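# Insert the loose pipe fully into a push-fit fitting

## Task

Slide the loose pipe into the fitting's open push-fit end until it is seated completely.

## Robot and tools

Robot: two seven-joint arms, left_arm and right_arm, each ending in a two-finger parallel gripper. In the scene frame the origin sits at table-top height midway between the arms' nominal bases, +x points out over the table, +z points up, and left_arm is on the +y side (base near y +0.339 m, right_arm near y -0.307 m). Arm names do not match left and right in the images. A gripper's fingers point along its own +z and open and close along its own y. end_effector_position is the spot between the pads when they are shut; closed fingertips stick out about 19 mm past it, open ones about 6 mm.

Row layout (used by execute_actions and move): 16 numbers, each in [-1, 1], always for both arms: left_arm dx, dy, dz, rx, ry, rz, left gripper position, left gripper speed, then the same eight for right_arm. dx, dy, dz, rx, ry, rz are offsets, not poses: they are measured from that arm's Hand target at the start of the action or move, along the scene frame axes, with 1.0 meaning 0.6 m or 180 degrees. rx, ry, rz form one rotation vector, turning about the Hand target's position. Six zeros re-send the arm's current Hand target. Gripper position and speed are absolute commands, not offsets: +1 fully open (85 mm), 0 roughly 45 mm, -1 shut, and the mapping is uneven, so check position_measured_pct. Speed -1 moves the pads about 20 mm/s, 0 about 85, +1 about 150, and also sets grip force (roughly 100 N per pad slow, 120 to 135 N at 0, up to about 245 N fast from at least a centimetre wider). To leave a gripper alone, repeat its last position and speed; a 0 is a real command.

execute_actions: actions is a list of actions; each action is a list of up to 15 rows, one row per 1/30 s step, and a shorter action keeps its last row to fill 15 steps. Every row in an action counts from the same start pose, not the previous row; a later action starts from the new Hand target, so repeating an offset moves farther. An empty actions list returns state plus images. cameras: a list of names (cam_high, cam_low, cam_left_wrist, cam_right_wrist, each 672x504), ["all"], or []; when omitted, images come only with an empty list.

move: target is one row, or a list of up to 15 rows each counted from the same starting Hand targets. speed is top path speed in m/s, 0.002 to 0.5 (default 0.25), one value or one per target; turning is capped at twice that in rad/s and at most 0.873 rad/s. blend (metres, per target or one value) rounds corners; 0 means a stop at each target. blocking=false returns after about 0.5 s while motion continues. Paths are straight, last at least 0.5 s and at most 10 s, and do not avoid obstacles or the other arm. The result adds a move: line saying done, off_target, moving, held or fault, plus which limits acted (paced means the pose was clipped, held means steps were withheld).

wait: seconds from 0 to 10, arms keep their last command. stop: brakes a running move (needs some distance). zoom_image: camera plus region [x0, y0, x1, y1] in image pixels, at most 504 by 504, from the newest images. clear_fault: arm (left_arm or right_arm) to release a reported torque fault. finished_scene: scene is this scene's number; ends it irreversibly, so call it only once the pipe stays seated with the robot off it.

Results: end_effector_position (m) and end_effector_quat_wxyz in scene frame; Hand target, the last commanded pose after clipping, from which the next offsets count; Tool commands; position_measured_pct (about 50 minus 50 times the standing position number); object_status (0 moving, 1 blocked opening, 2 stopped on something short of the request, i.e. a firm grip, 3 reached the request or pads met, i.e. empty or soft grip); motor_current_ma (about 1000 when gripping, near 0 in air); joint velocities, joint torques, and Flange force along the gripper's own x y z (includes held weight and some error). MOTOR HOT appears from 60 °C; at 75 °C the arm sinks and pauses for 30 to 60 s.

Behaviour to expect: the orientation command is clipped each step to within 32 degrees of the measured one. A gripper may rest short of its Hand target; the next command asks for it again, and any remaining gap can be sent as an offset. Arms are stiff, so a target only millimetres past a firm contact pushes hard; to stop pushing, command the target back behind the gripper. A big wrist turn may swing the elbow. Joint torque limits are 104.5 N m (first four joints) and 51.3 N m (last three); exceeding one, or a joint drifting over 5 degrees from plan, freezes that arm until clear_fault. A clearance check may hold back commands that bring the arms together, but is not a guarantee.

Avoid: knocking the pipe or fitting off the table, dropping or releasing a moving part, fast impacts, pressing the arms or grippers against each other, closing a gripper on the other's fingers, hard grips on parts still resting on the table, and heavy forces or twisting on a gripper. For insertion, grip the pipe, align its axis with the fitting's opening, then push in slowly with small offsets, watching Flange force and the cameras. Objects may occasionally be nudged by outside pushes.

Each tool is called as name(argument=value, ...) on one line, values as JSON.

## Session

execute_actions(actions=[])

Scene clock: 0.00 s.
left_arm: end_effector_position=(+0.2847, +0.1658, +0.2689) position_measured_pct=0.0 object_status=3 motor_current_ma=0 end_effector_quat_wxyz=(-0.011, +0.872, +0.489, +0.003) | right_arm: end_effector_position=(+0.2269, -0.0893, +0.3742) position_measured_pct=0.0 object_status=3 motor_current_ma=0 end_effector_quat_wxyz=(+0.227, +0.662, -0.448, +0.557)
Joint positions: left_arm=[0.243 0.129 0.292 2.005 -0.061 1.03 0.029] | right_arm=[-1.384 0.604 -0.14 1.72 0.664 2.009 1.777]
Joint velocities: within noise
Joint torques (N m): no reading
Motor temperatures (°C): left_arm=[36 32 28 30 40 43 37] | right_arm=[28 33 28 31 37 33 37]
Flange force (N): no reading
Hand target: left_arm +0.2847, +0.1658, +0.2689; -0.011, +0.872, +0.489, +0.003 | right_arm +0.2269, -0.0893, +0.3742; +0.227, +0.662, -0.448, +0.557
Tool commands: left_gripper/position=+1.0 left_gripper/speed=+1.0 right_gripper/position=+1.0 right_gripper/speed=+1.0
camera_calibration:
cam_left_wrist: T_world_to_cam=[[0.863536, -0.50295, -0.0366978, -0.150151], [-0.502511, -0.864316, 0.0209952, 0.328235], [-0.042278, 0.000310943, -0.999106, 0.434392], [0, 0, 0, 1]] pos_world=[0.312967, 0.208045, 0.421602]
cam_right_wrist: T_world_to_cam=[[-0.852381, -0.493201, -0.173781, 0.216153], [-0.0104985, 0.348401, -0.937287, 0.438215], [0.522816, -0.797101, -0.302148, 0.0747774], [0, 0, 0, 1]] pos_world=[0.14975, 0.0135378, 0.47089]

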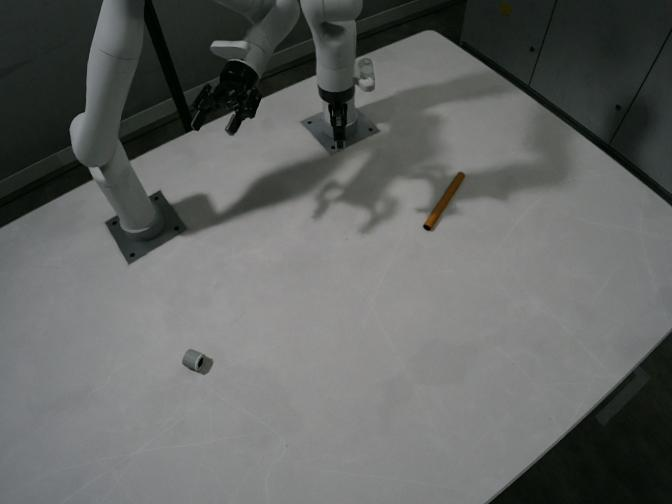

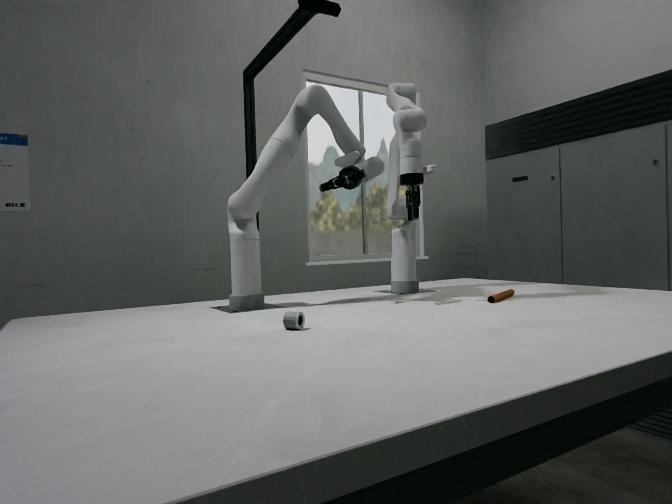

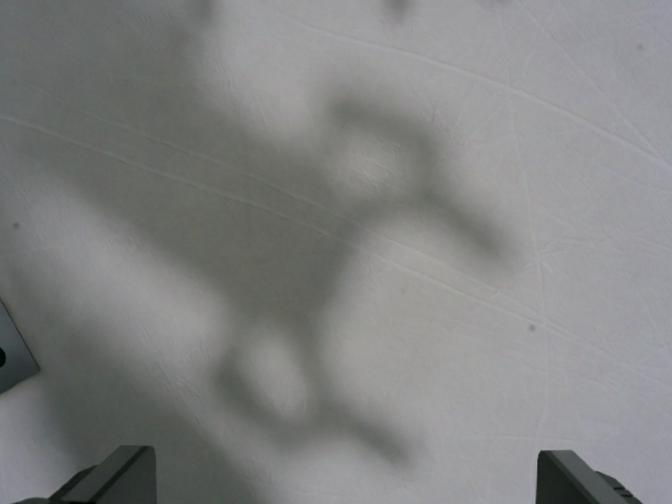

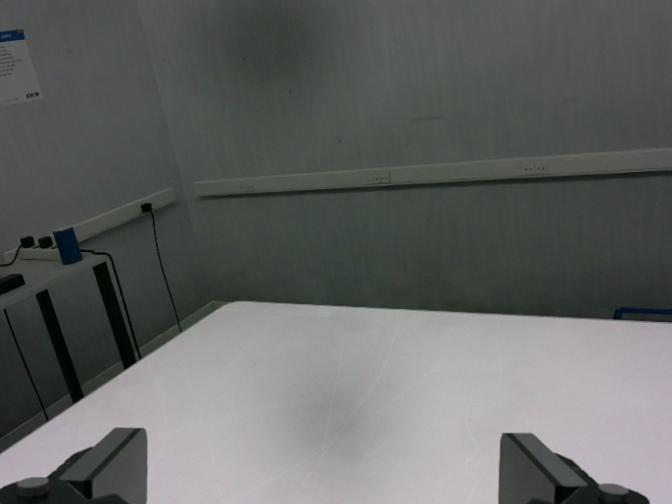

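zoom_image(camera="cam_high", region=[170, 335, 230, 385])

zoom_image(camera="cam_high", region=[400, 160, 490, 240])

zoom_image(camera="cam_low", region=[270, 300, 320, 340])

zoom_image(camera="cam_low", region=[475, 275, 530, 315])

Scaled by 8.400 from the camera's 672x504 image, which has a finer 960x720 frame.

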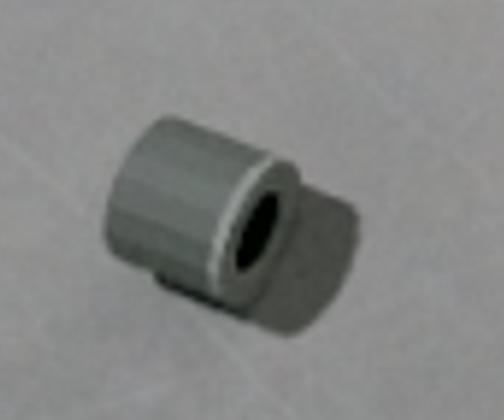

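Scaled by 5.600 from the camera's 672x504 image, which has a finer 960x720 frame.

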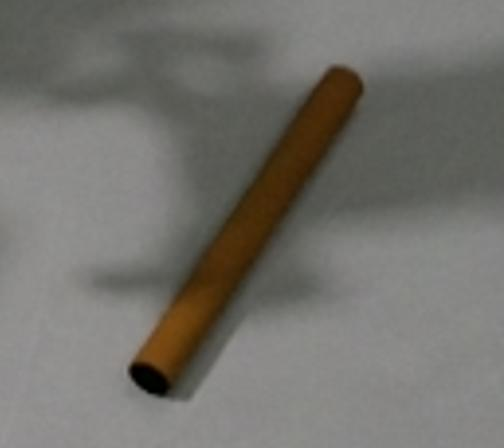

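Scaled by 10.080 from the camera's 672x504 image, which has a finer 960x720 frame.

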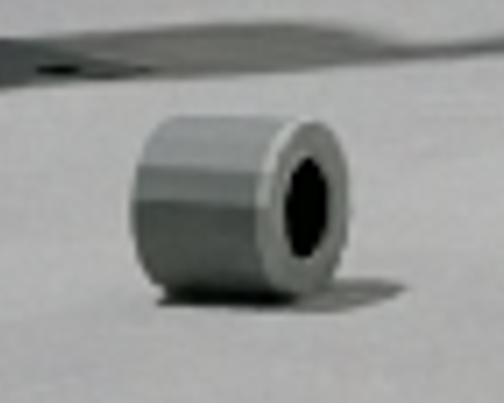

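Scaled by 9.164 from the camera's 672x504 image, which has a finer 960x720 frame.

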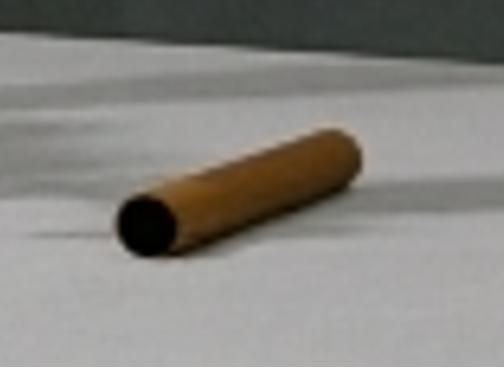

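move(target=[0.2772, 0.292, -0.0315, -0.0057, -0.0049, 0.2962, 1, 1, 0.2968, -0.4953, -0.2903, 0.0278, 0.4655, 0.4939, 1, 1], speed=0.35, cameras=["all"])

Scene clock: 12.70 s.
left_arm: end_effector_position=(+0.4510, +0.3410, +0.2501) position_measured_pct=0.0 object_status=3 motor_current_ma=0 end_effector_quat_wxyz=(+0.000, +0.561, +0.828, +0.000) | right_arm: end_effector_position=(+0.4050, -0.3865, +0.2000) position_measured_pct=0.0 object_status=3 motor_current_ma=0 end_effector_quat_wxyz=(+0.000, +0.947, +0.321, +0.000)
Joint positions: left_arm=[-0.063 0.387 -0.017 1.707 0.008 1.048 0.311] | right_arm=[0.11 0.377 0.127 1.926 -0.062 0.843 5.57]
Joint torques (N m): left_arm=[-0.43 -16.4 0.2 -8.66 0.11 -0.27 -0.5] | right_arm=[-1.94 -15.3 -0.28 -7.16 -0.24 -0.04 0.15]
Flange force (N): left_arm=[-1.8 -1.1 1.9] | right_arm=[-2.3 4.0 2.5]
Hand target: left_arm +0.4510, +0.3410, +0.2501; +0.000, +0.561, +0.828, +0.000 | right_arm +0.4050, -0.3865, +0.2000; +0.000, +0.947, +0.321, +0.000
Off the commanded pose: left_arm 0.000 m, 0 deg | right_arm 0.000 m, 0 deg.
move: done
camera_calibration:
cam_left_wrist: T_world_to_cam=[[0.919801, 0.391832, -0.0208369, -0.54082], [0.39236, -0.919055, 0.0373093, 0.174626], [-0.00453127, -0.0424926, -0.999087, 0.420113], [0, 0, 0, 1]] pos_world=[0.430834, 0.390254, 0.401945]
cam_right_wrist: T_world_to_cam=[[0.626209, -0.779549, 0.0128539, -0.55576], [-0.77958, -0.625836, 0.0241626, 0.122942], [-0.0107915, -0.0251515, -0.999625, 0.346199], [0, 0, 0, 1]] pos_world=[0.447602, -0.347593, 0.350242]

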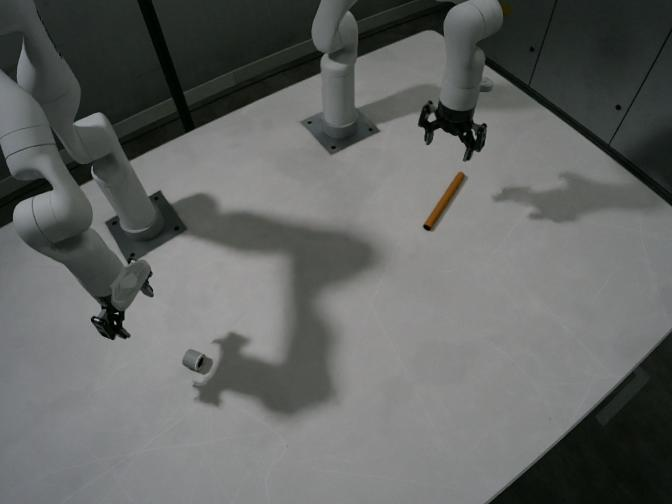

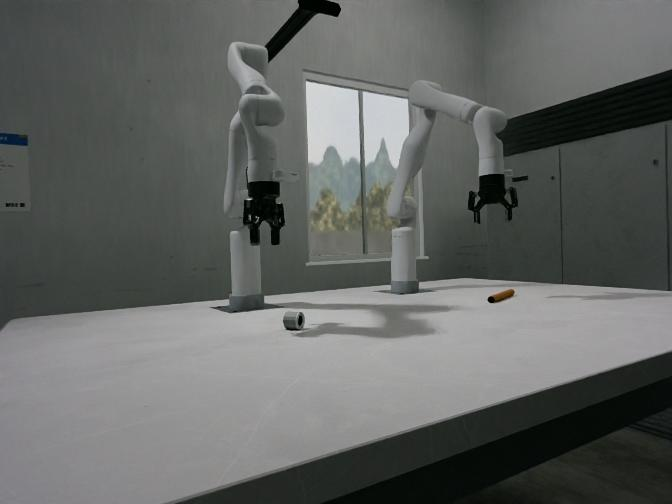

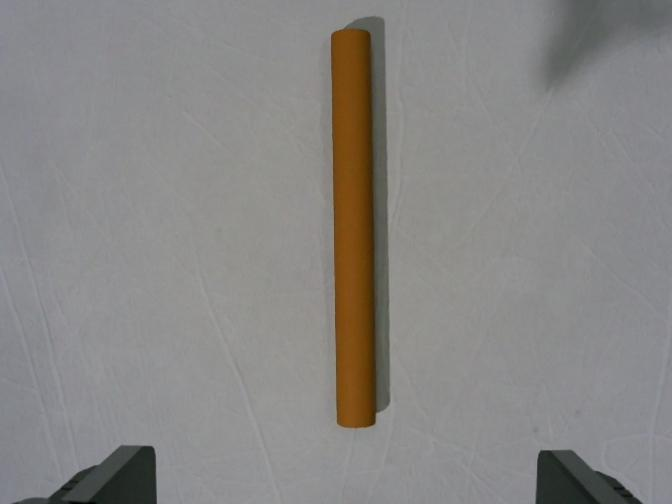

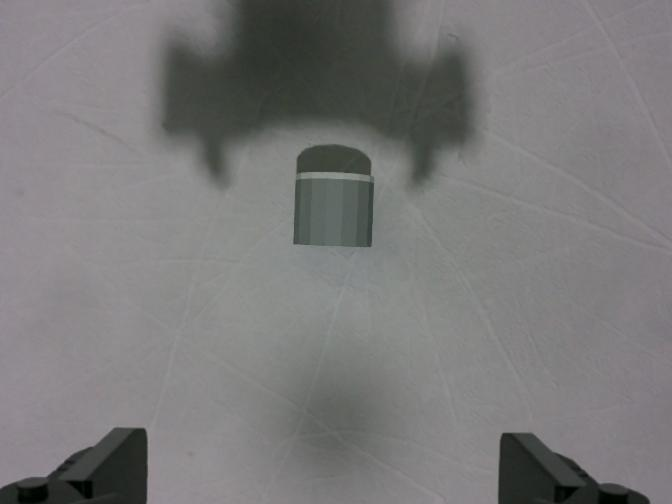

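zoom_image(camera="cam_left_wrist", region=[310, 0, 410, 100])

zoom_image(camera="cam_left_wrist", region=[310, 350, 410, 450])

zoom_image(camera="cam_right_wrist", region=[275, 140, 395, 260])

Scaled by 5.040.

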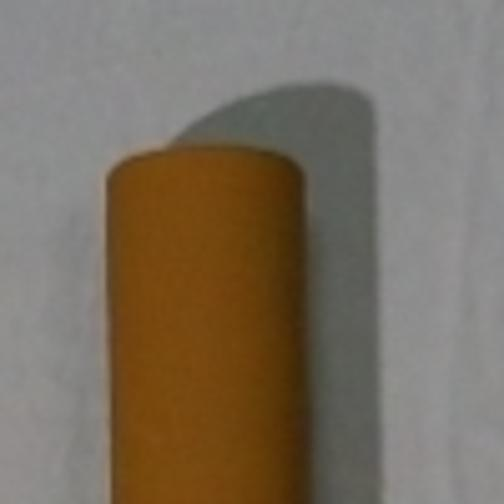

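Scaled by 5.040.

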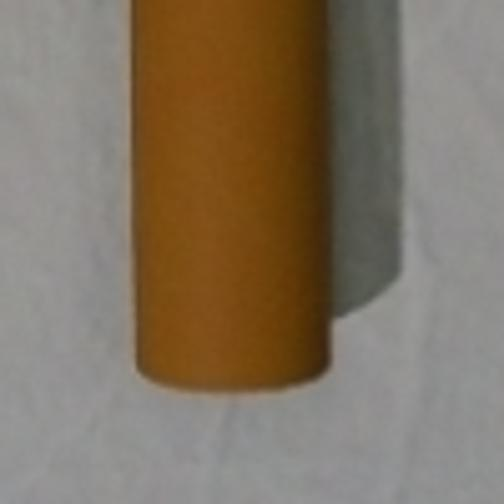

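Scaled by 4.200.

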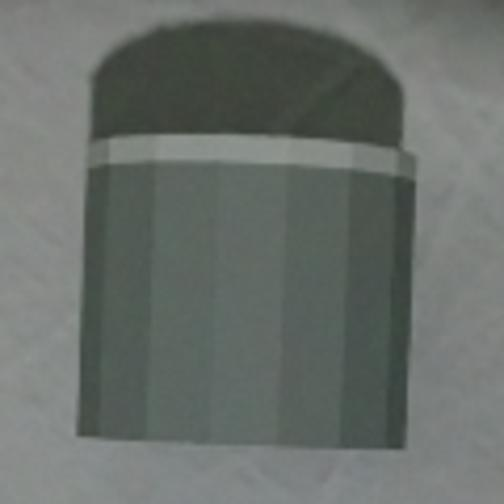

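move(target=[-0.0436, 0.1093, -0.275, 0, 0, 0.0113, 0.05, 0, 0.094, 0.0643, -0.1917, 0.0669, -0.0888, -0.0053, 0.4, 0], speed=0.25, cameras=["cam_low", "cam_left_wrist", "cam_right_wrist"])

Scene clock: 20.90 s.
left_arm: end_effector_position=(+0.4249, +0.4066, +0.0851) position_measured_pct=47.6 object_status=3 motor_current_ma=0 end_effector_quat_wxyz=(+0.000, +0.546, +0.838, +0.000) | right_arm: end_effector_position=(+0.4614, -0.3479, +0.0850) position_measured_pct=29.9 object_status=3 motor_current_ma=0 end_effector_quat_wxyz=(-0.054, +0.935, +0.309, +0.165)
Joint positions: left_arm=[-0.211 0.637 -0.039 1.969 0.047 0.536 0.147] | right_arm=[0.499 0.645 -0.293 2.115 -0.471 0.189 6.02]
Joint torques (N m): left_arm=[-0.47 -17.56 0.09 -5.53 0.13 -0.32 -0.45] | right_arm=[-2.04 -17.12 -2.14 -4.7 -0.4 -0.25 0.26]
Flange force (N): left_arm=[-1.8 -1.5 1.6] | right_arm=[-7.2 1.8 2.0]
Hand target: left_arm +0.4249, +0.4066, +0.0851; +0.000, +0.546, +0.838, +0.000 | right_arm +0.4614, -0.3479, +0.0850; -0.054, +0.935, +0.309, +0.165
Off the commanded pose: left_arm 0.000 m, 0 deg | right_arm 0.000 m, 0 deg.
move: done
camera_calibration:
cam_left_wrist: T_world_to_cam=[[0.90528, 0.424306, -0.0207941, -0.552867], [0.424805, -0.904517, 0.037279, 0.231648], [-0.00299087, -0.0425814, -0.999089, 0.257311], [0, 0, 0, 1]] pos_world=[0.402864, 0.455071, 0.236945]
cam_right_wrist: T_world_to_cam=[[0.608496, -0.793309, 0.0198271, -0.556744], [-0.748076, -0.581779, -0.319241, 0.223811], [0.264792, 0.179424, -0.947466, 0.172352], [0, 0, 0, 1]] pos_world=[0.460567, -0.342386, 0.245786]
Images, in order (width x height): cam_low 672x504, cam_left_wrist 672x504, cam_right_wrist 672x504.

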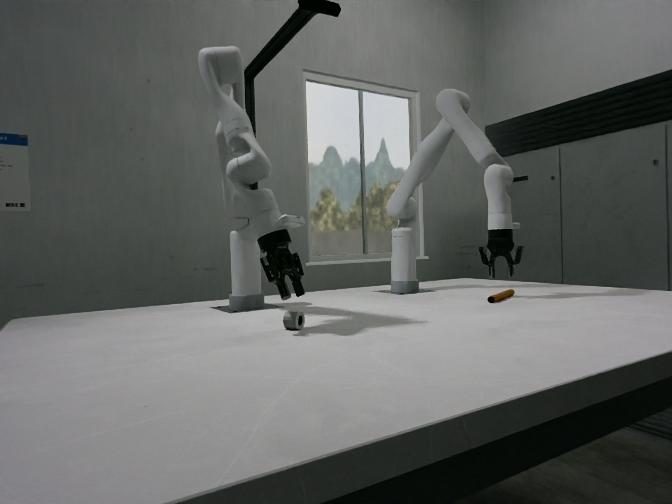

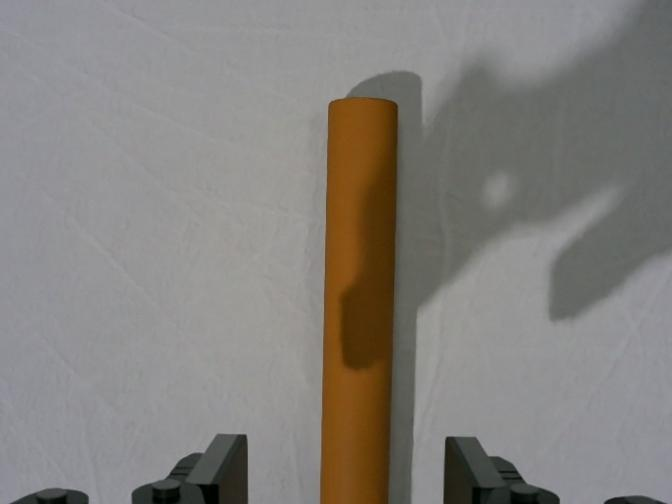

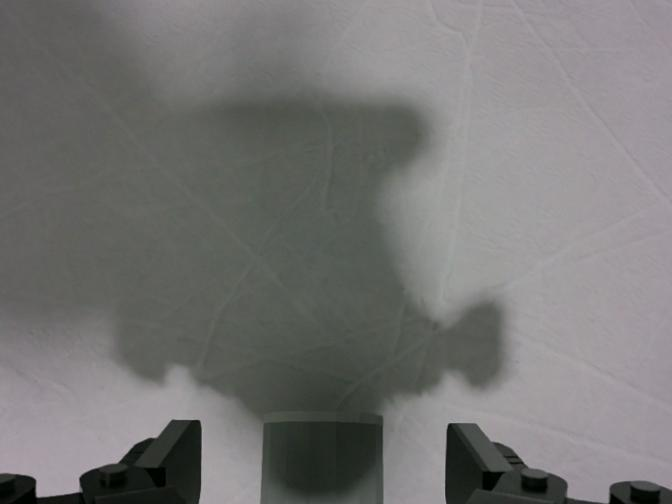

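move(target=[0.004, 0.0018, -0.1043, 0, 0, 0, 0.05, 0, -0.0005, 0.0007, -0.095, 0, 0, 0, 0.4, 0], speed=0.08, cameras=["cam_low", "cam_left_wrist", "cam_right_wrist"])

zoom_image(camera="cam_low", region=[470, 255, 530, 310])

zoom_image(camera="cam_low", region=[265, 275, 335, 340])

Scene clock: 24.93 s.
left_arm: end_effector_position=(+0.4273, +0.4076, +0.0225) position_measured_pct=47.6 object_status=3 motor_current_ma=0 end_effector_quat_wxyz=(+0.000, +0.546, +0.838, +0.000) | right_arm: end_effector_position=(+0.4611, -0.3475, +0.0280) position_measured_pct=29.9 object_status=3 motor_current_ma=0 end_effector_quat_wxyz=(-0.054, +0.935, +0.309, +0.165)
Joint positions: left_arm=[-0.22 0.785 -0.029 1.979 0.057 0.378 0.136] | right_arm=[0.547 0.809 -0.364 2.125 -0.462 0.018 6.065]
Joint torques (N m): left_arm=[-0.49 -18.75 0.14 -4.1 0.14 -0.18 -0.44] | right_arm=[-2.2 -17.76 -3.34 -3.23 -0.22 -0.16 0.27]
Flange force (N): left_arm=[-1.7 -1.3 2.3] | right_arm=[-7.1 1.6 1.0]
Hand target: left_arm +0.4273, +0.4076, +0.0225; +0.000, +0.546, +0.838, +0.000 | right_arm +0.4611, -0.3475, +0.0280; -0.054, +0.935, +0.309, +0.165
Off the commanded pose: left_arm 0.000 m, 0 deg | right_arm 0.000 m, 0 deg.
move: done
camera_calibration:
cam_left_wrist: T_world_to_cam=[[0.90528, 0.424306, -0.0207941, -0.556808], [0.424805, -0.904517, 0.037279, 0.233958], [-0.00299087, -0.0425814, -0.999089, 0.194822], [0, 0, 0, 1]] pos_world=[0.405264, 0.456171, 0.174345]
cam_right_wrist: T_world_to_cam=[[0.608496, -0.793309, 0.0198271, -0.555035], [-0.748076, -0.581779, -0.319241, 0.205681], [0.264792, 0.179424, -0.947466, 0.118337], [0, 0, 0, 1]] pos_world=[0.460267, -0.341886, 0.188786]
Images, in order (width x height): cam_low 672x504, cam_left_wrist 672x504, cam_right_wrist 672x504.

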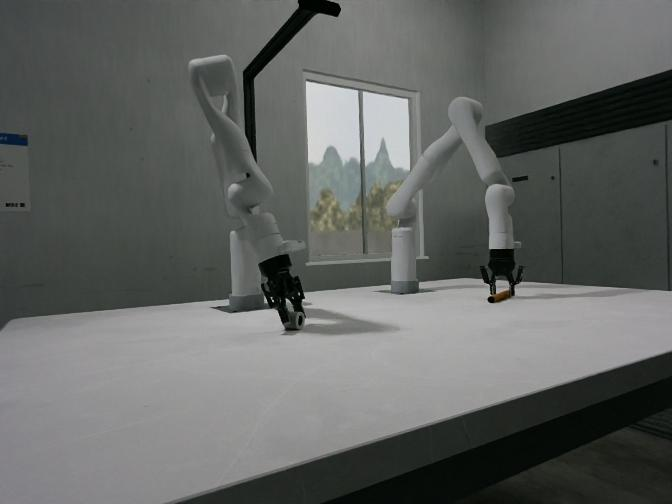

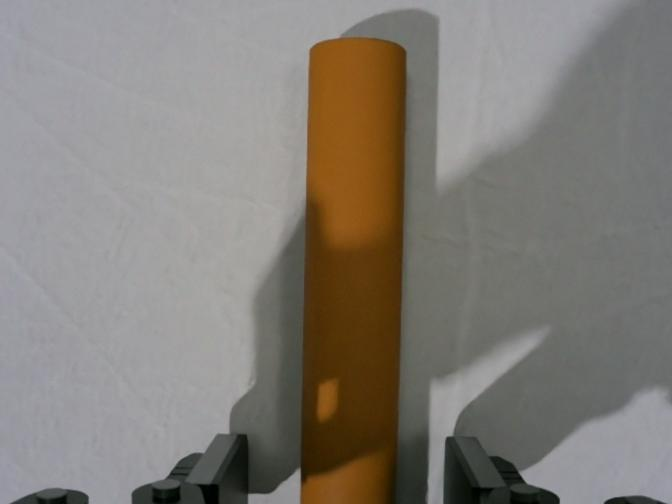

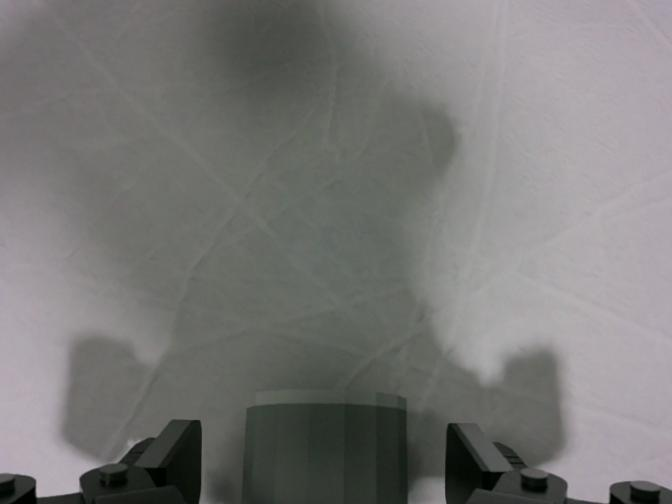

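Scaled by 8.400 from the camera's 672x504 image, which has a finer 960x720 frame.

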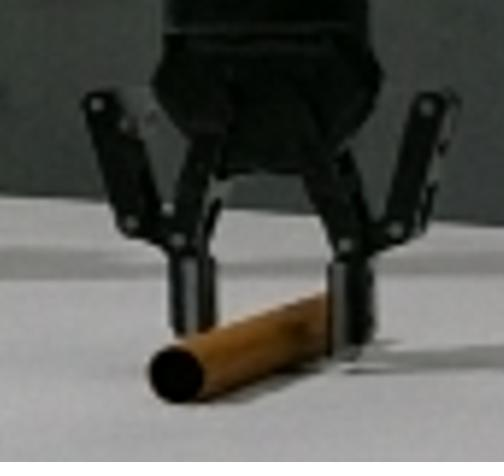

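Scaled by 7.200 from the camera's 672x504 image, which has a finer 960x720 frame.

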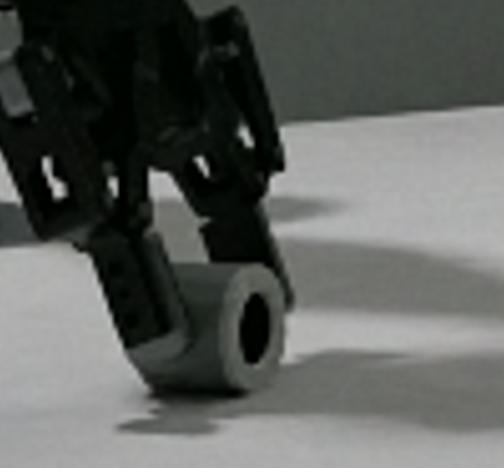

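execute_actions(actions=[[[0,0,0,0,0,0,-0.54,-1,0,0,0,0,0,0,-0.13,-1]],[[0,0,0,0,0,0,-0.54,-1,0,0,0,0,0,0,-0.13,-1]],[[0,0,0,0,0,0,-0.54,-1,0,0,0,0,0,0,-0.13,-1]]], cameras=[])

wait(seconds=0.5, cameras=["cam_left_wrist", "cam_right_wrist"])

Scene clock: 28.33 s.
left_arm: end_effector_position=(+0.4273, +0.4076, +0.0225) position_measured_pct=76.2 object_status=0 motor_current_ma=780 end_effector_quat_wxyz=(+0.000, +0.546, +0.838, +0.000) | right_arm: end_effector_position=(+0.4611, -0.3475, +0.0280) position_measured_pct=56.3 object_status=0 motor_current_ma=460 end_effector_quat_wxyz=(-0.054, +0.935, +0.309, +0.165)
Joint positions: left_arm=[-0.22 0.785 -0.029 1.979 0.057 0.378 0.136] | right_arm=[0.547 0.809 -0.364 2.125 -0.462 0.018 6.065]
Joint torques (N m): left_arm=[-0.34 -15.94 0.3 -5.07 0.28 -1.26 -0.39] | right_arm=[-2.73 -14.49 -2.53 -3.71 -0.16 -0.8 0.24]
Hand target: left_arm +0.4273, +0.4076, +0.0225; +0.000, +0.546, +0.838, +0.000 | right_arm +0.4611, -0.3475, +0.0280; -0.054, +0.935, +0.309, +0.165
Off the commanded pose: left_arm 0.000 m, 0 deg | right_arm 0.000 m, 0 deg.
No camera images: "cameras" was empty.

Scene clock: 28.83 s.
left_arm: end_effector_position=(+0.4273, +0.4076, +0.0225) position_measured_pct=76.6 object_status=0 motor_current_ma=940 end_effector_quat_wxyz=(+0.000, +0.546, +0.838, +0.000) | right_arm: end_effector_position=(+0.4611, -0.3475, +0.0280) position_measured_pct=56.3 object_status=3 motor_current_ma=500 end_effector_quat_wxyz=(-0.054, +0.935, +0.309, +0.165)
Joint positions: left_arm=[-0.22 0.785 -0.029 1.979 0.057 0.378 0.136] | right_arm=[0.547 0.809 -0.364 2.125 -0.462 0.018 6.065]
Joint torques (N m): left_arm=[-0.38 -15.5 0.32 -5.01 0.29 -1.4 -0.38] | right_arm=[-2.61 -14.28 -2.45 -3.82 -0.18 -0.88 0.2]
Flange force (N): left_arm=[-0.5 -4.4 -8.5] | right_arm=[-6.6 0.2 -10.7]
Hand target: left_arm +0.4273, +0.4076, +0.0225; +0.000, +0.546, +0.838, +0.000 | right_arm +0.4611, -0.3475, +0.0280; -0.054, +0.935, +0.309, +0.165
Tool commands: left_gripper/position=-0.54 left_gripper/speed=-1.0 right_gripper/position=-0.13 right_gripper/speed=-1.0
Off the commanded pose: left_arm 0.000 m, 0 deg | right_arm 0.000 m, 0 deg.
wait: 0.50 s; at rest by 0.17 s
camera_calibration:
cam_left_wrist: T_world_to_cam=[[0.905319, 0.424223, -0.0207921, -0.556786], [0.424722, -0.904556, 0.0372809, 0.234008], [-0.00299225, -0.0425819, -0.999088, 0.194823], [0, 0, 0, 1]] pos_world=[0.405263, 0.456171, 0.174345]
cam_right_wrist: T_world_to_cam=[[0.608419, -0.793368, 0.0198584, -0.555104], [-0.748106, -0.581701, -0.319314, 0.205677], [0.264885, 0.17942, -0.947441, 0.118305], [0, 0, 0, 1]] pos_world=[0.460267, -0.341986, 0.188786]
Images, in order (width x height): cam_left_wrist 672x504, cam_right_wrist 672x504.

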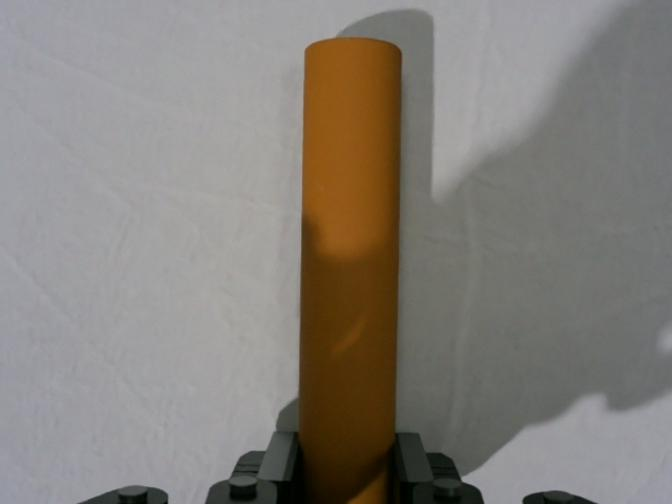

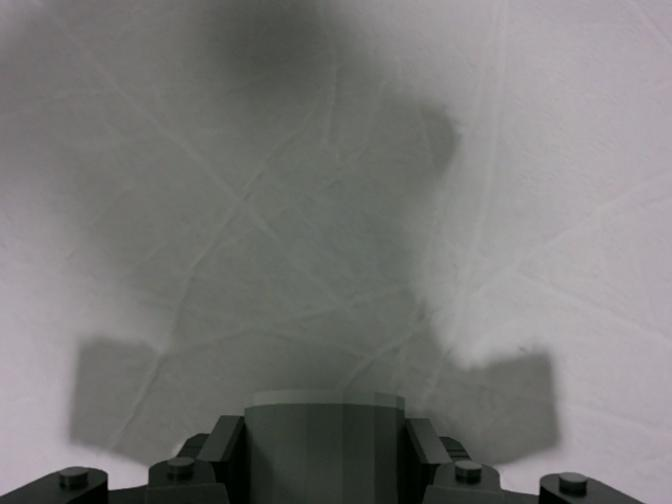

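move(target=[0, 0, 0.0067, 0, 0, 0, -0.54, -1, 0, 0, 0.0067, 0, 0, 0, -0.13, -1], speed=0.02, cameras=[])

execute_actions(actions=[[[0,0,0,0,0,0,-0.8,1,0,0,0,0,0,0,-0.4,1]],[[0,0,0,0,0,0,-0.8,1,0,0,0,0,0,0,-0.4,1]]], cameras=["cam_left_wrist", "cam_right_wrist", "cam_low"])

Scene clock: 30.03 s.
left_arm: end_effector_position=(+0.4272, +0.4076, +0.0264) position_measured_pct=76.6 object_status=3 motor_current_ma=940 end_effector_quat_wxyz=(+0.000, +0.546, +0.838, +0.000) | right_arm: end_effector_position=(+0.4611, -0.3475, +0.0320) position_measured_pct=56.3 object_status=3 motor_current_ma=500 end_effector_quat_wxyz=(-0.054, +0.935, +0.309, +0.165)
Joint positions: left_arm=[-0.219 0.776 -0.03 1.979 0.056 0.387 0.137] | right_arm=[0.544 0.798 -0.36 2.125 -0.464 0.029 6.063]
Joint torques (N m): left_arm=[-0.56 -19.19 0.16 -4.43 0.22 -0.33 -0.46] | right_arm=[-2.24 -18.3 -2.93 -3.46 -0.26 -0.45 0.21]
Flange force (N): left_arm=[-1.9 -1.4 3.1] | right_arm=[-8.1 1.9 2.1]
Hand target: left_arm +0.4272, +0.4076, +0.0265; +0.000, +0.546, +0.838, +0.000 | right_arm +0.4611, -0.3475, +0.0320; -0.054, +0.935, +0.309, +0.165
Off the commanded pose: left_arm 0.000 m, 0 deg | right_arm 0.000 m, 0 deg.
move: done
No camera images: "cameras" was empty.

Scene clock: 31.23 s.
left_arm: end_effector_position=(+0.4273, +0.4076, +0.0265) position_measured_pct=76.6 object_status=2 motor_current_ma=1000 end_effector_quat_wxyz=(+0.000, +0.546, +0.838, +0.000) | right_arm: end_effector_position=(+0.4611, -0.3475, +0.0320) position_measured_pct=57.6 object_status=2 motor_current_ma=1000 end_effector_quat_wxyz=(-0.054, +0.935, +0.309, +0.165)
Joint positions: left_arm=[-0.219 0.775 -0.03 1.979 0.056 0.388 0.137] | right_arm=[0.544 0.798 -0.36 2.125 -0.464 0.029 6.063]
Joint torques (N m): left_arm=[-0.46 -18.95 0.12 -4.42 0.17 -0.31 -0.42] | right_arm=[-2.29 -18.07 -3.05 -3.38 -0.2 -0.38 0.2]
Hand target: left_arm +0.4273, +0.4076, +0.0265; +0.000, +0.546, +0.838, +0.000 | right_arm +0.4611, -0.3475, +0.0320; -0.054, +0.935, +0.309, +0.165
Off the commanded pose: left_arm 0.000 m, 0 deg | right_arm 0.000 m, 0 deg.
camera_calibration:
cam_left_wrist: T_world_to_cam=[[0.90528, 0.424306, -0.0207941, -0.556725], [0.424805, -0.904517, 0.037279, 0.233808], [-0.00299087, -0.0425814, -0.999089, 0.198819], [0, 0, 0, 1]] pos_world=[0.405264, 0.456171, 0.178345]
cam_right_wrist: T_world_to_cam=[[0.608419, -0.793368, 0.0198584, -0.555184], [-0.748106, -0.581701, -0.319314, 0.206954], [0.264885, 0.17942, -0.947441, 0.122095], [0, 0, 0, 1]] pos_world=[0.460267, -0.341986, 0.192786]
Images, in order (width x height): cam_low 672x504, cam_left_wrist 672x504, cam_right_wrist 672x504.

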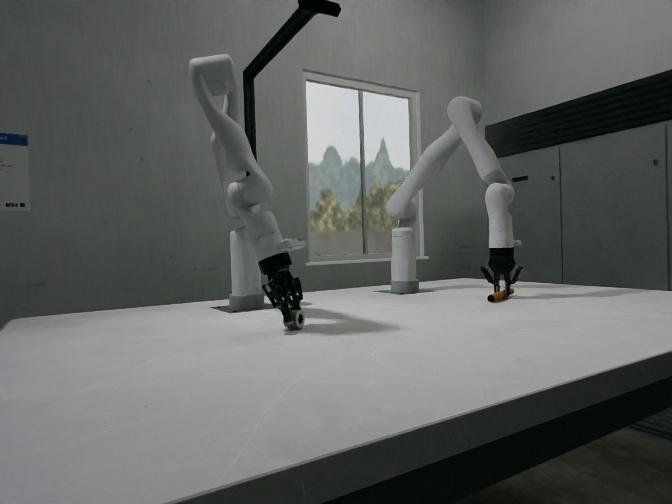

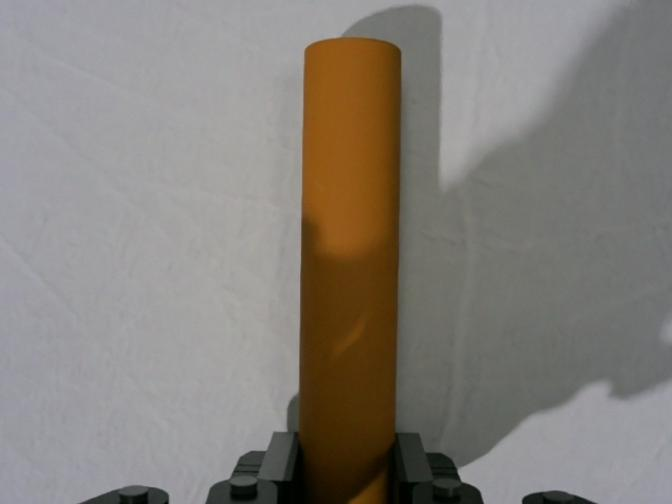

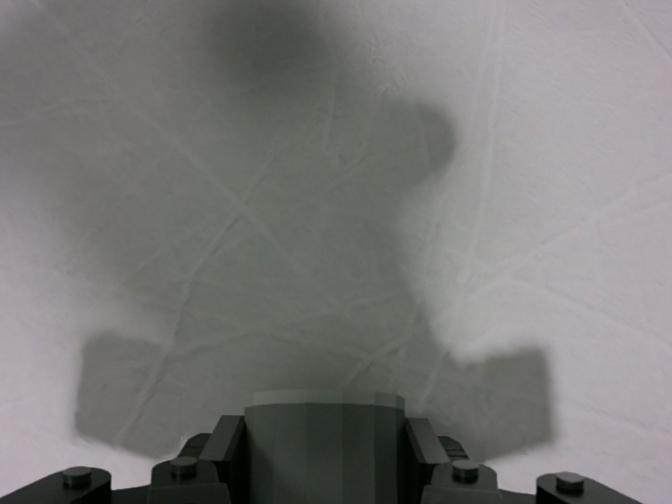

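move(target=[0.0783, -0.4852, 0.3048, -0.0108, -0.2013, -0.2896, -0.8, 1, -0.1512, 0.4515, 0.2933, 0, 0, 0.1306, -0.4, 1], speed=0.25, cameras=["all"])

Scene clock: 42.53 s.
left_arm: end_effector_position=(+0.4742, +0.1165, +0.2094) position_measured_pct=76.6 object_status=2 motor_current_ma=1000 end_effector_quat_wxyz=(+0.261, +0.826, +0.477, +0.150) | right_arm: end_effector_position=(+0.3704, -0.0766, +0.2080) position_measured_pct=57.6 object_status=2 motor_current_ma=1000 end_effector_quat_wxyz=(-0.087, +0.853, +0.493, +0.150)
Joint positions: left_arm=[0.114 0.37 0.274 2.181 -0.113 -0.001 -0.058] | right_arm=[-0.363 0.274 -0.107 2.131 -0.328 0.453 5.508]
Joint torques (N m): left_arm=[-0.46 -15.15 1.21 -8.05 0.09 -2.35 -0.49] | right_arm=[-2.52 -13.73 -0.91 -7.56 -0.48 -0.96 0.23]
Flange force (N): left_arm=[-3.0 -1.9 3.6] | right_arm=[-4.6 6.7 1.9]
Hand target: left_arm +0.4742, +0.1165, +0.2094; +0.261, +0.826, +0.477, +0.150 | right_arm +0.3704, -0.0766, +0.2080; -0.087, +0.853, +0.493, +0.150
Off the commanded pose: left_arm 0.000 m, 0 deg | right_arm 0.000 m, 0 deg.
move: done
camera_calibration:
cam_left_wrist: T_world_to_cam=[[0.730294, -0.39655, 0.556255, -0.414098], [-0.502092, -0.863722, 0.0434435, 0.377191], [0.463222, -0.311018, -0.829875, 0.144099], [0, 0, 0, 1]] pos_world=[0.425048, 0.206395, 0.333541]
cam_right_wrist: T_world_to_cam=[[0.874433, -0.484742, 0.0198111, -0.363402], [-0.453905, -0.831856, -0.319351, 0.22481], [0.171283, 0.270259, -0.947429, 0.305874], [0, 0, 0, 1]] pos_world=[0.367422, -0.0718122, 0.368786]

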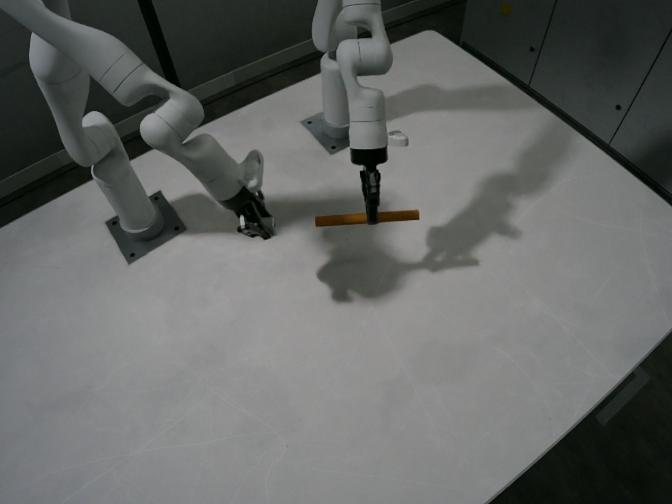

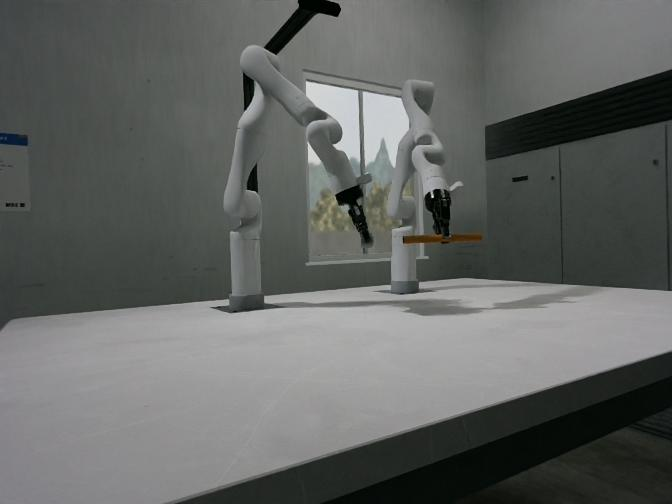

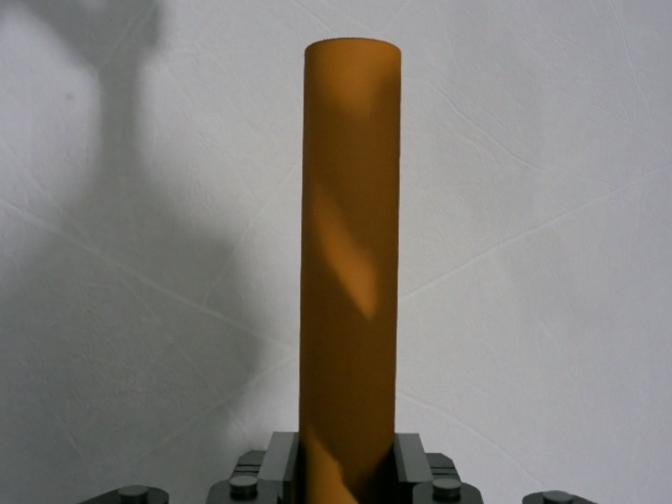

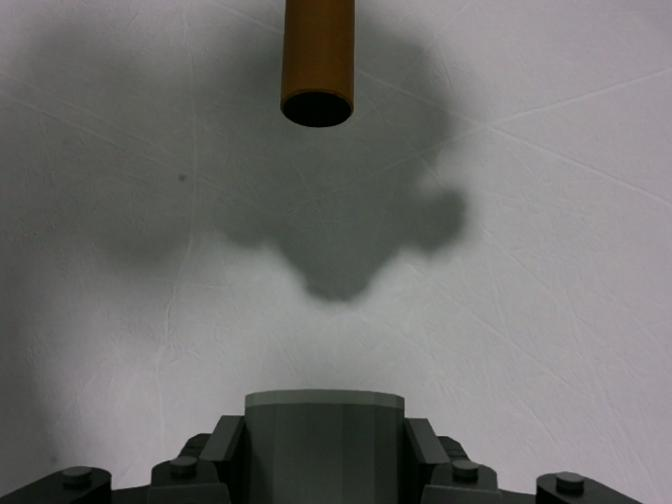

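zoom_image(camera="cam_right_wrist", region=[260, 0, 380, 140])

zoom_image(camera="cam_right_wrist", region=[230, 380, 420, 504])

zoom_image(camera="cam_low", region=[345, 215, 415, 265])

zoom_image(camera="cam_low", region=[395, 220, 490, 260])

zoom_image(camera="cam_high", region=[230, 190, 430, 250])

Scaled by 3.600.

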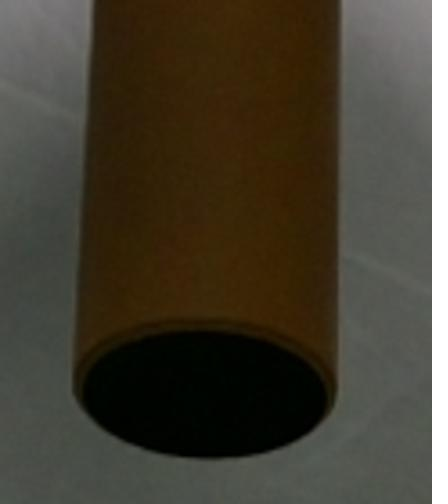

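Scaled by 2.653.

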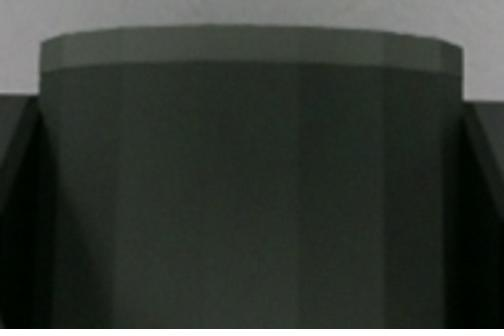

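Scaled by 7.200 from the camera's 672x504 image, which has a finer 960x720 frame.

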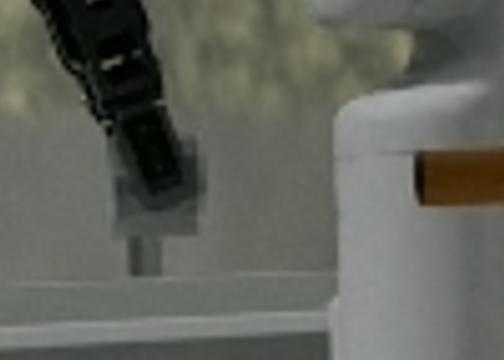

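Scaled by 5.305 from the camera's 672x504 image, which has a finer 960x720 frame.

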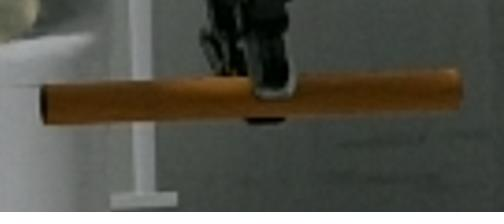

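Scaled by 2.520 from the camera's 672x504 image, which has a finer 960x720 frame.

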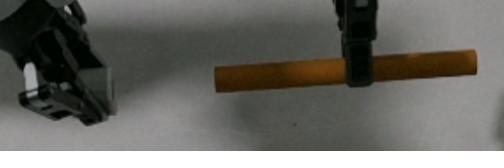

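move(target=[-0.0395, -0.0828, 0, 0, 0, 0, -0.8, 1, 0, 0, 0, 0, 0, 0, -0.4, 1], speed=0.1, cameras=["cam_low", "cam_right_wrist", "cam_high"])

zoom_image(camera="cam_right_wrist", region=[240, 270, 410, 420])

zoom_image(camera="cam_right_wrist", region=[260, 0, 400, 120])

zoom_image(camera="cam_low", region=[355, 222, 405, 258])

zoom_image(camera="cam_low", region=[420, 220, 470, 256])

zoom_image(camera="cam_high", region=[250, 200, 330, 250])

Scene clock: 47.83 s.
left_arm: end_effector_position=(+0.4505, +0.0668, +0.2094) position_measured_pct=76.6 object_status=2 motor_current_ma=1000 end_effector_quat_wxyz=(+0.261, +0.826, +0.477, +0.150) | right_arm: end_effector_position=(+0.3704, -0.0766, +0.2080) position_measured_pct=57.6 object_status=2 motor_current_ma=1000 end_effector_quat_wxyz=(-0.087, +0.853, +0.493, +0.150)
Joint positions: left_arm=[0.476 0.365 0.024 2.165 -0.032 0.001 0.018] | right_arm=[-0.363 0.274 -0.107 2.131 -0.328 0.453 5.508]
Joint torques (N m): left_arm=[-0.29 -15.64 0.33 -8.15 0.14 -2.26 -0.48] | right_arm=[-2.2 -13.66 -1.05 -7.52 -0.54 -0.97 0.22]
Flange force (N): left_arm=[-2.5 -2.4 2.5] | right_arm=[-3.5 5.8 1.5]
Hand target: left_arm +0.4505, +0.0668, +0.2094; +0.261, +0.826, +0.477, +0.150 | right_arm +0.3704, -0.0766, +0.2080; -0.087, +0.853, +0.493, +0.150
Off the commanded pose: left_arm 0.000 m, 0 deg | right_arm 0.000 m, 0 deg.
move: done
camera_calibration:
cam_right_wrist: T_world_to_cam=[[0.874384, -0.484829, 0.019829, -0.363397], [-0.453996, -0.831836, -0.319275, 0.224817], [0.171288, 0.270167, -0.947455, 0.305874], [0, 0, 0, 1]] pos_world=[0.367422, -0.0718116, 0.368786]
Images, in order (width x height): cam_high 672x504, cam_low 672x504, cam_right_wrist 672x504.

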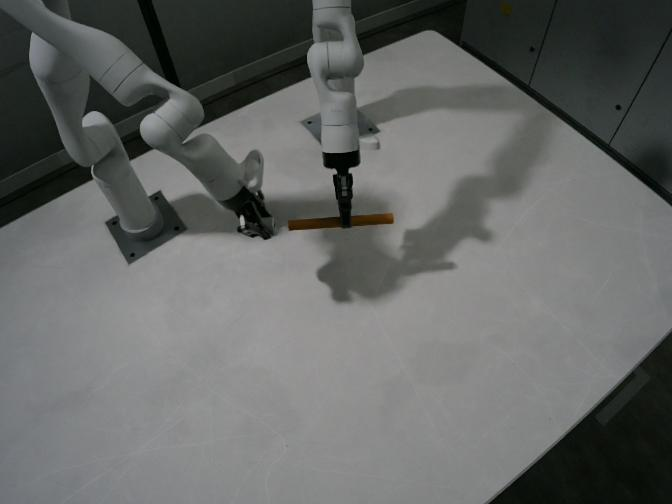

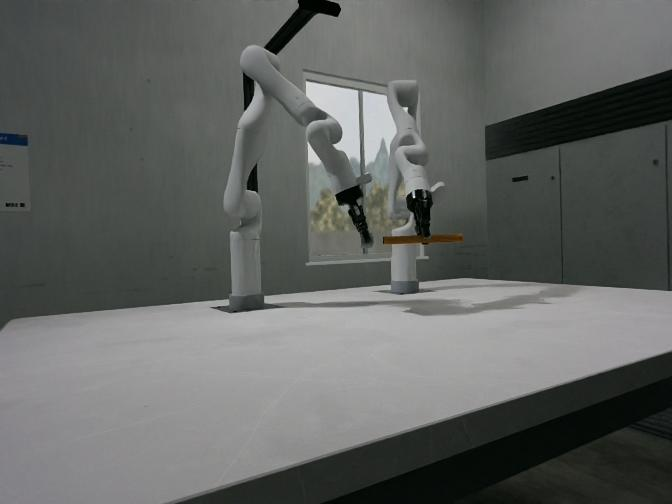

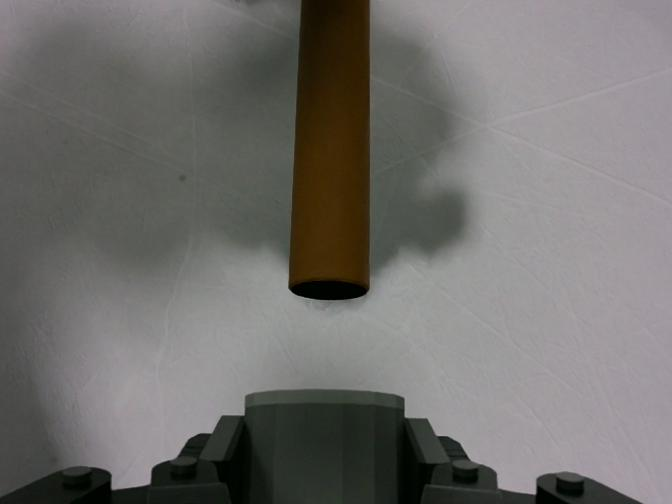

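Scaled by 2.965.

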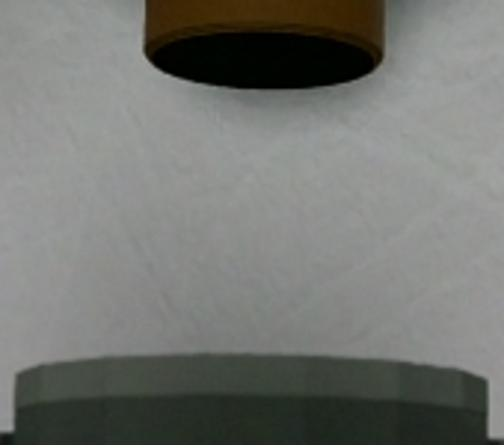

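Scaled by 3.600.

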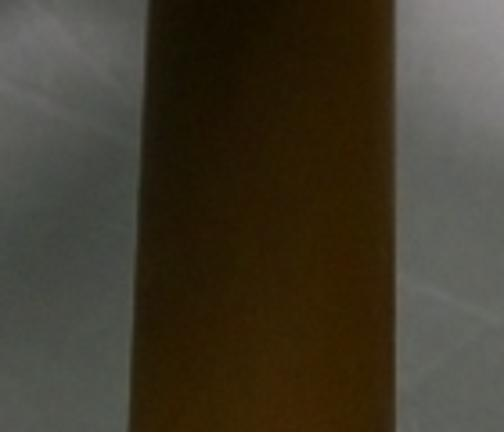

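Scaled by 10.080 from the camera's 672x504 image, which has a finer 960x720 frame.

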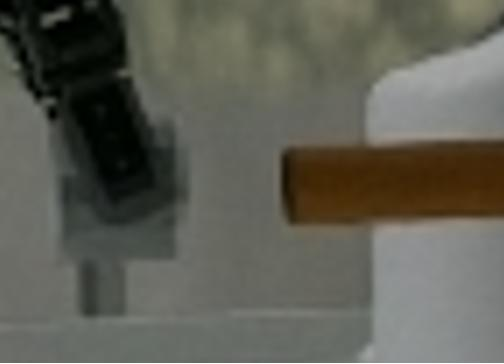

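Scaled by 10.080 from the camera's 672x504 image, which has a finer 960x720 frame.

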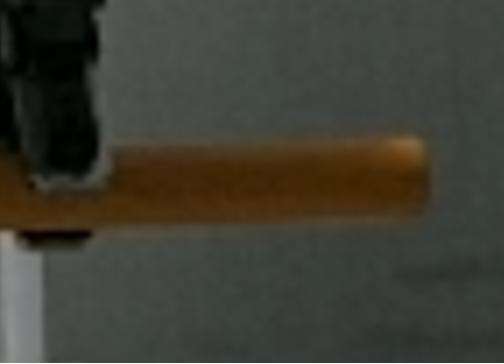

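Scaled by 6.300 from the camera's 672x504 image, which has a finer 960x720 frame.

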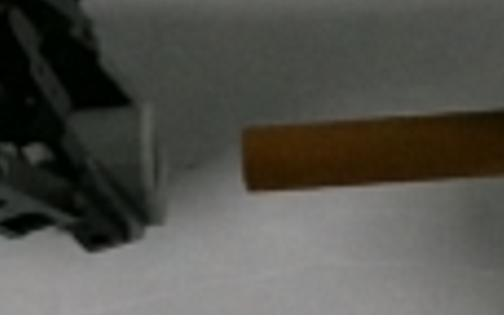

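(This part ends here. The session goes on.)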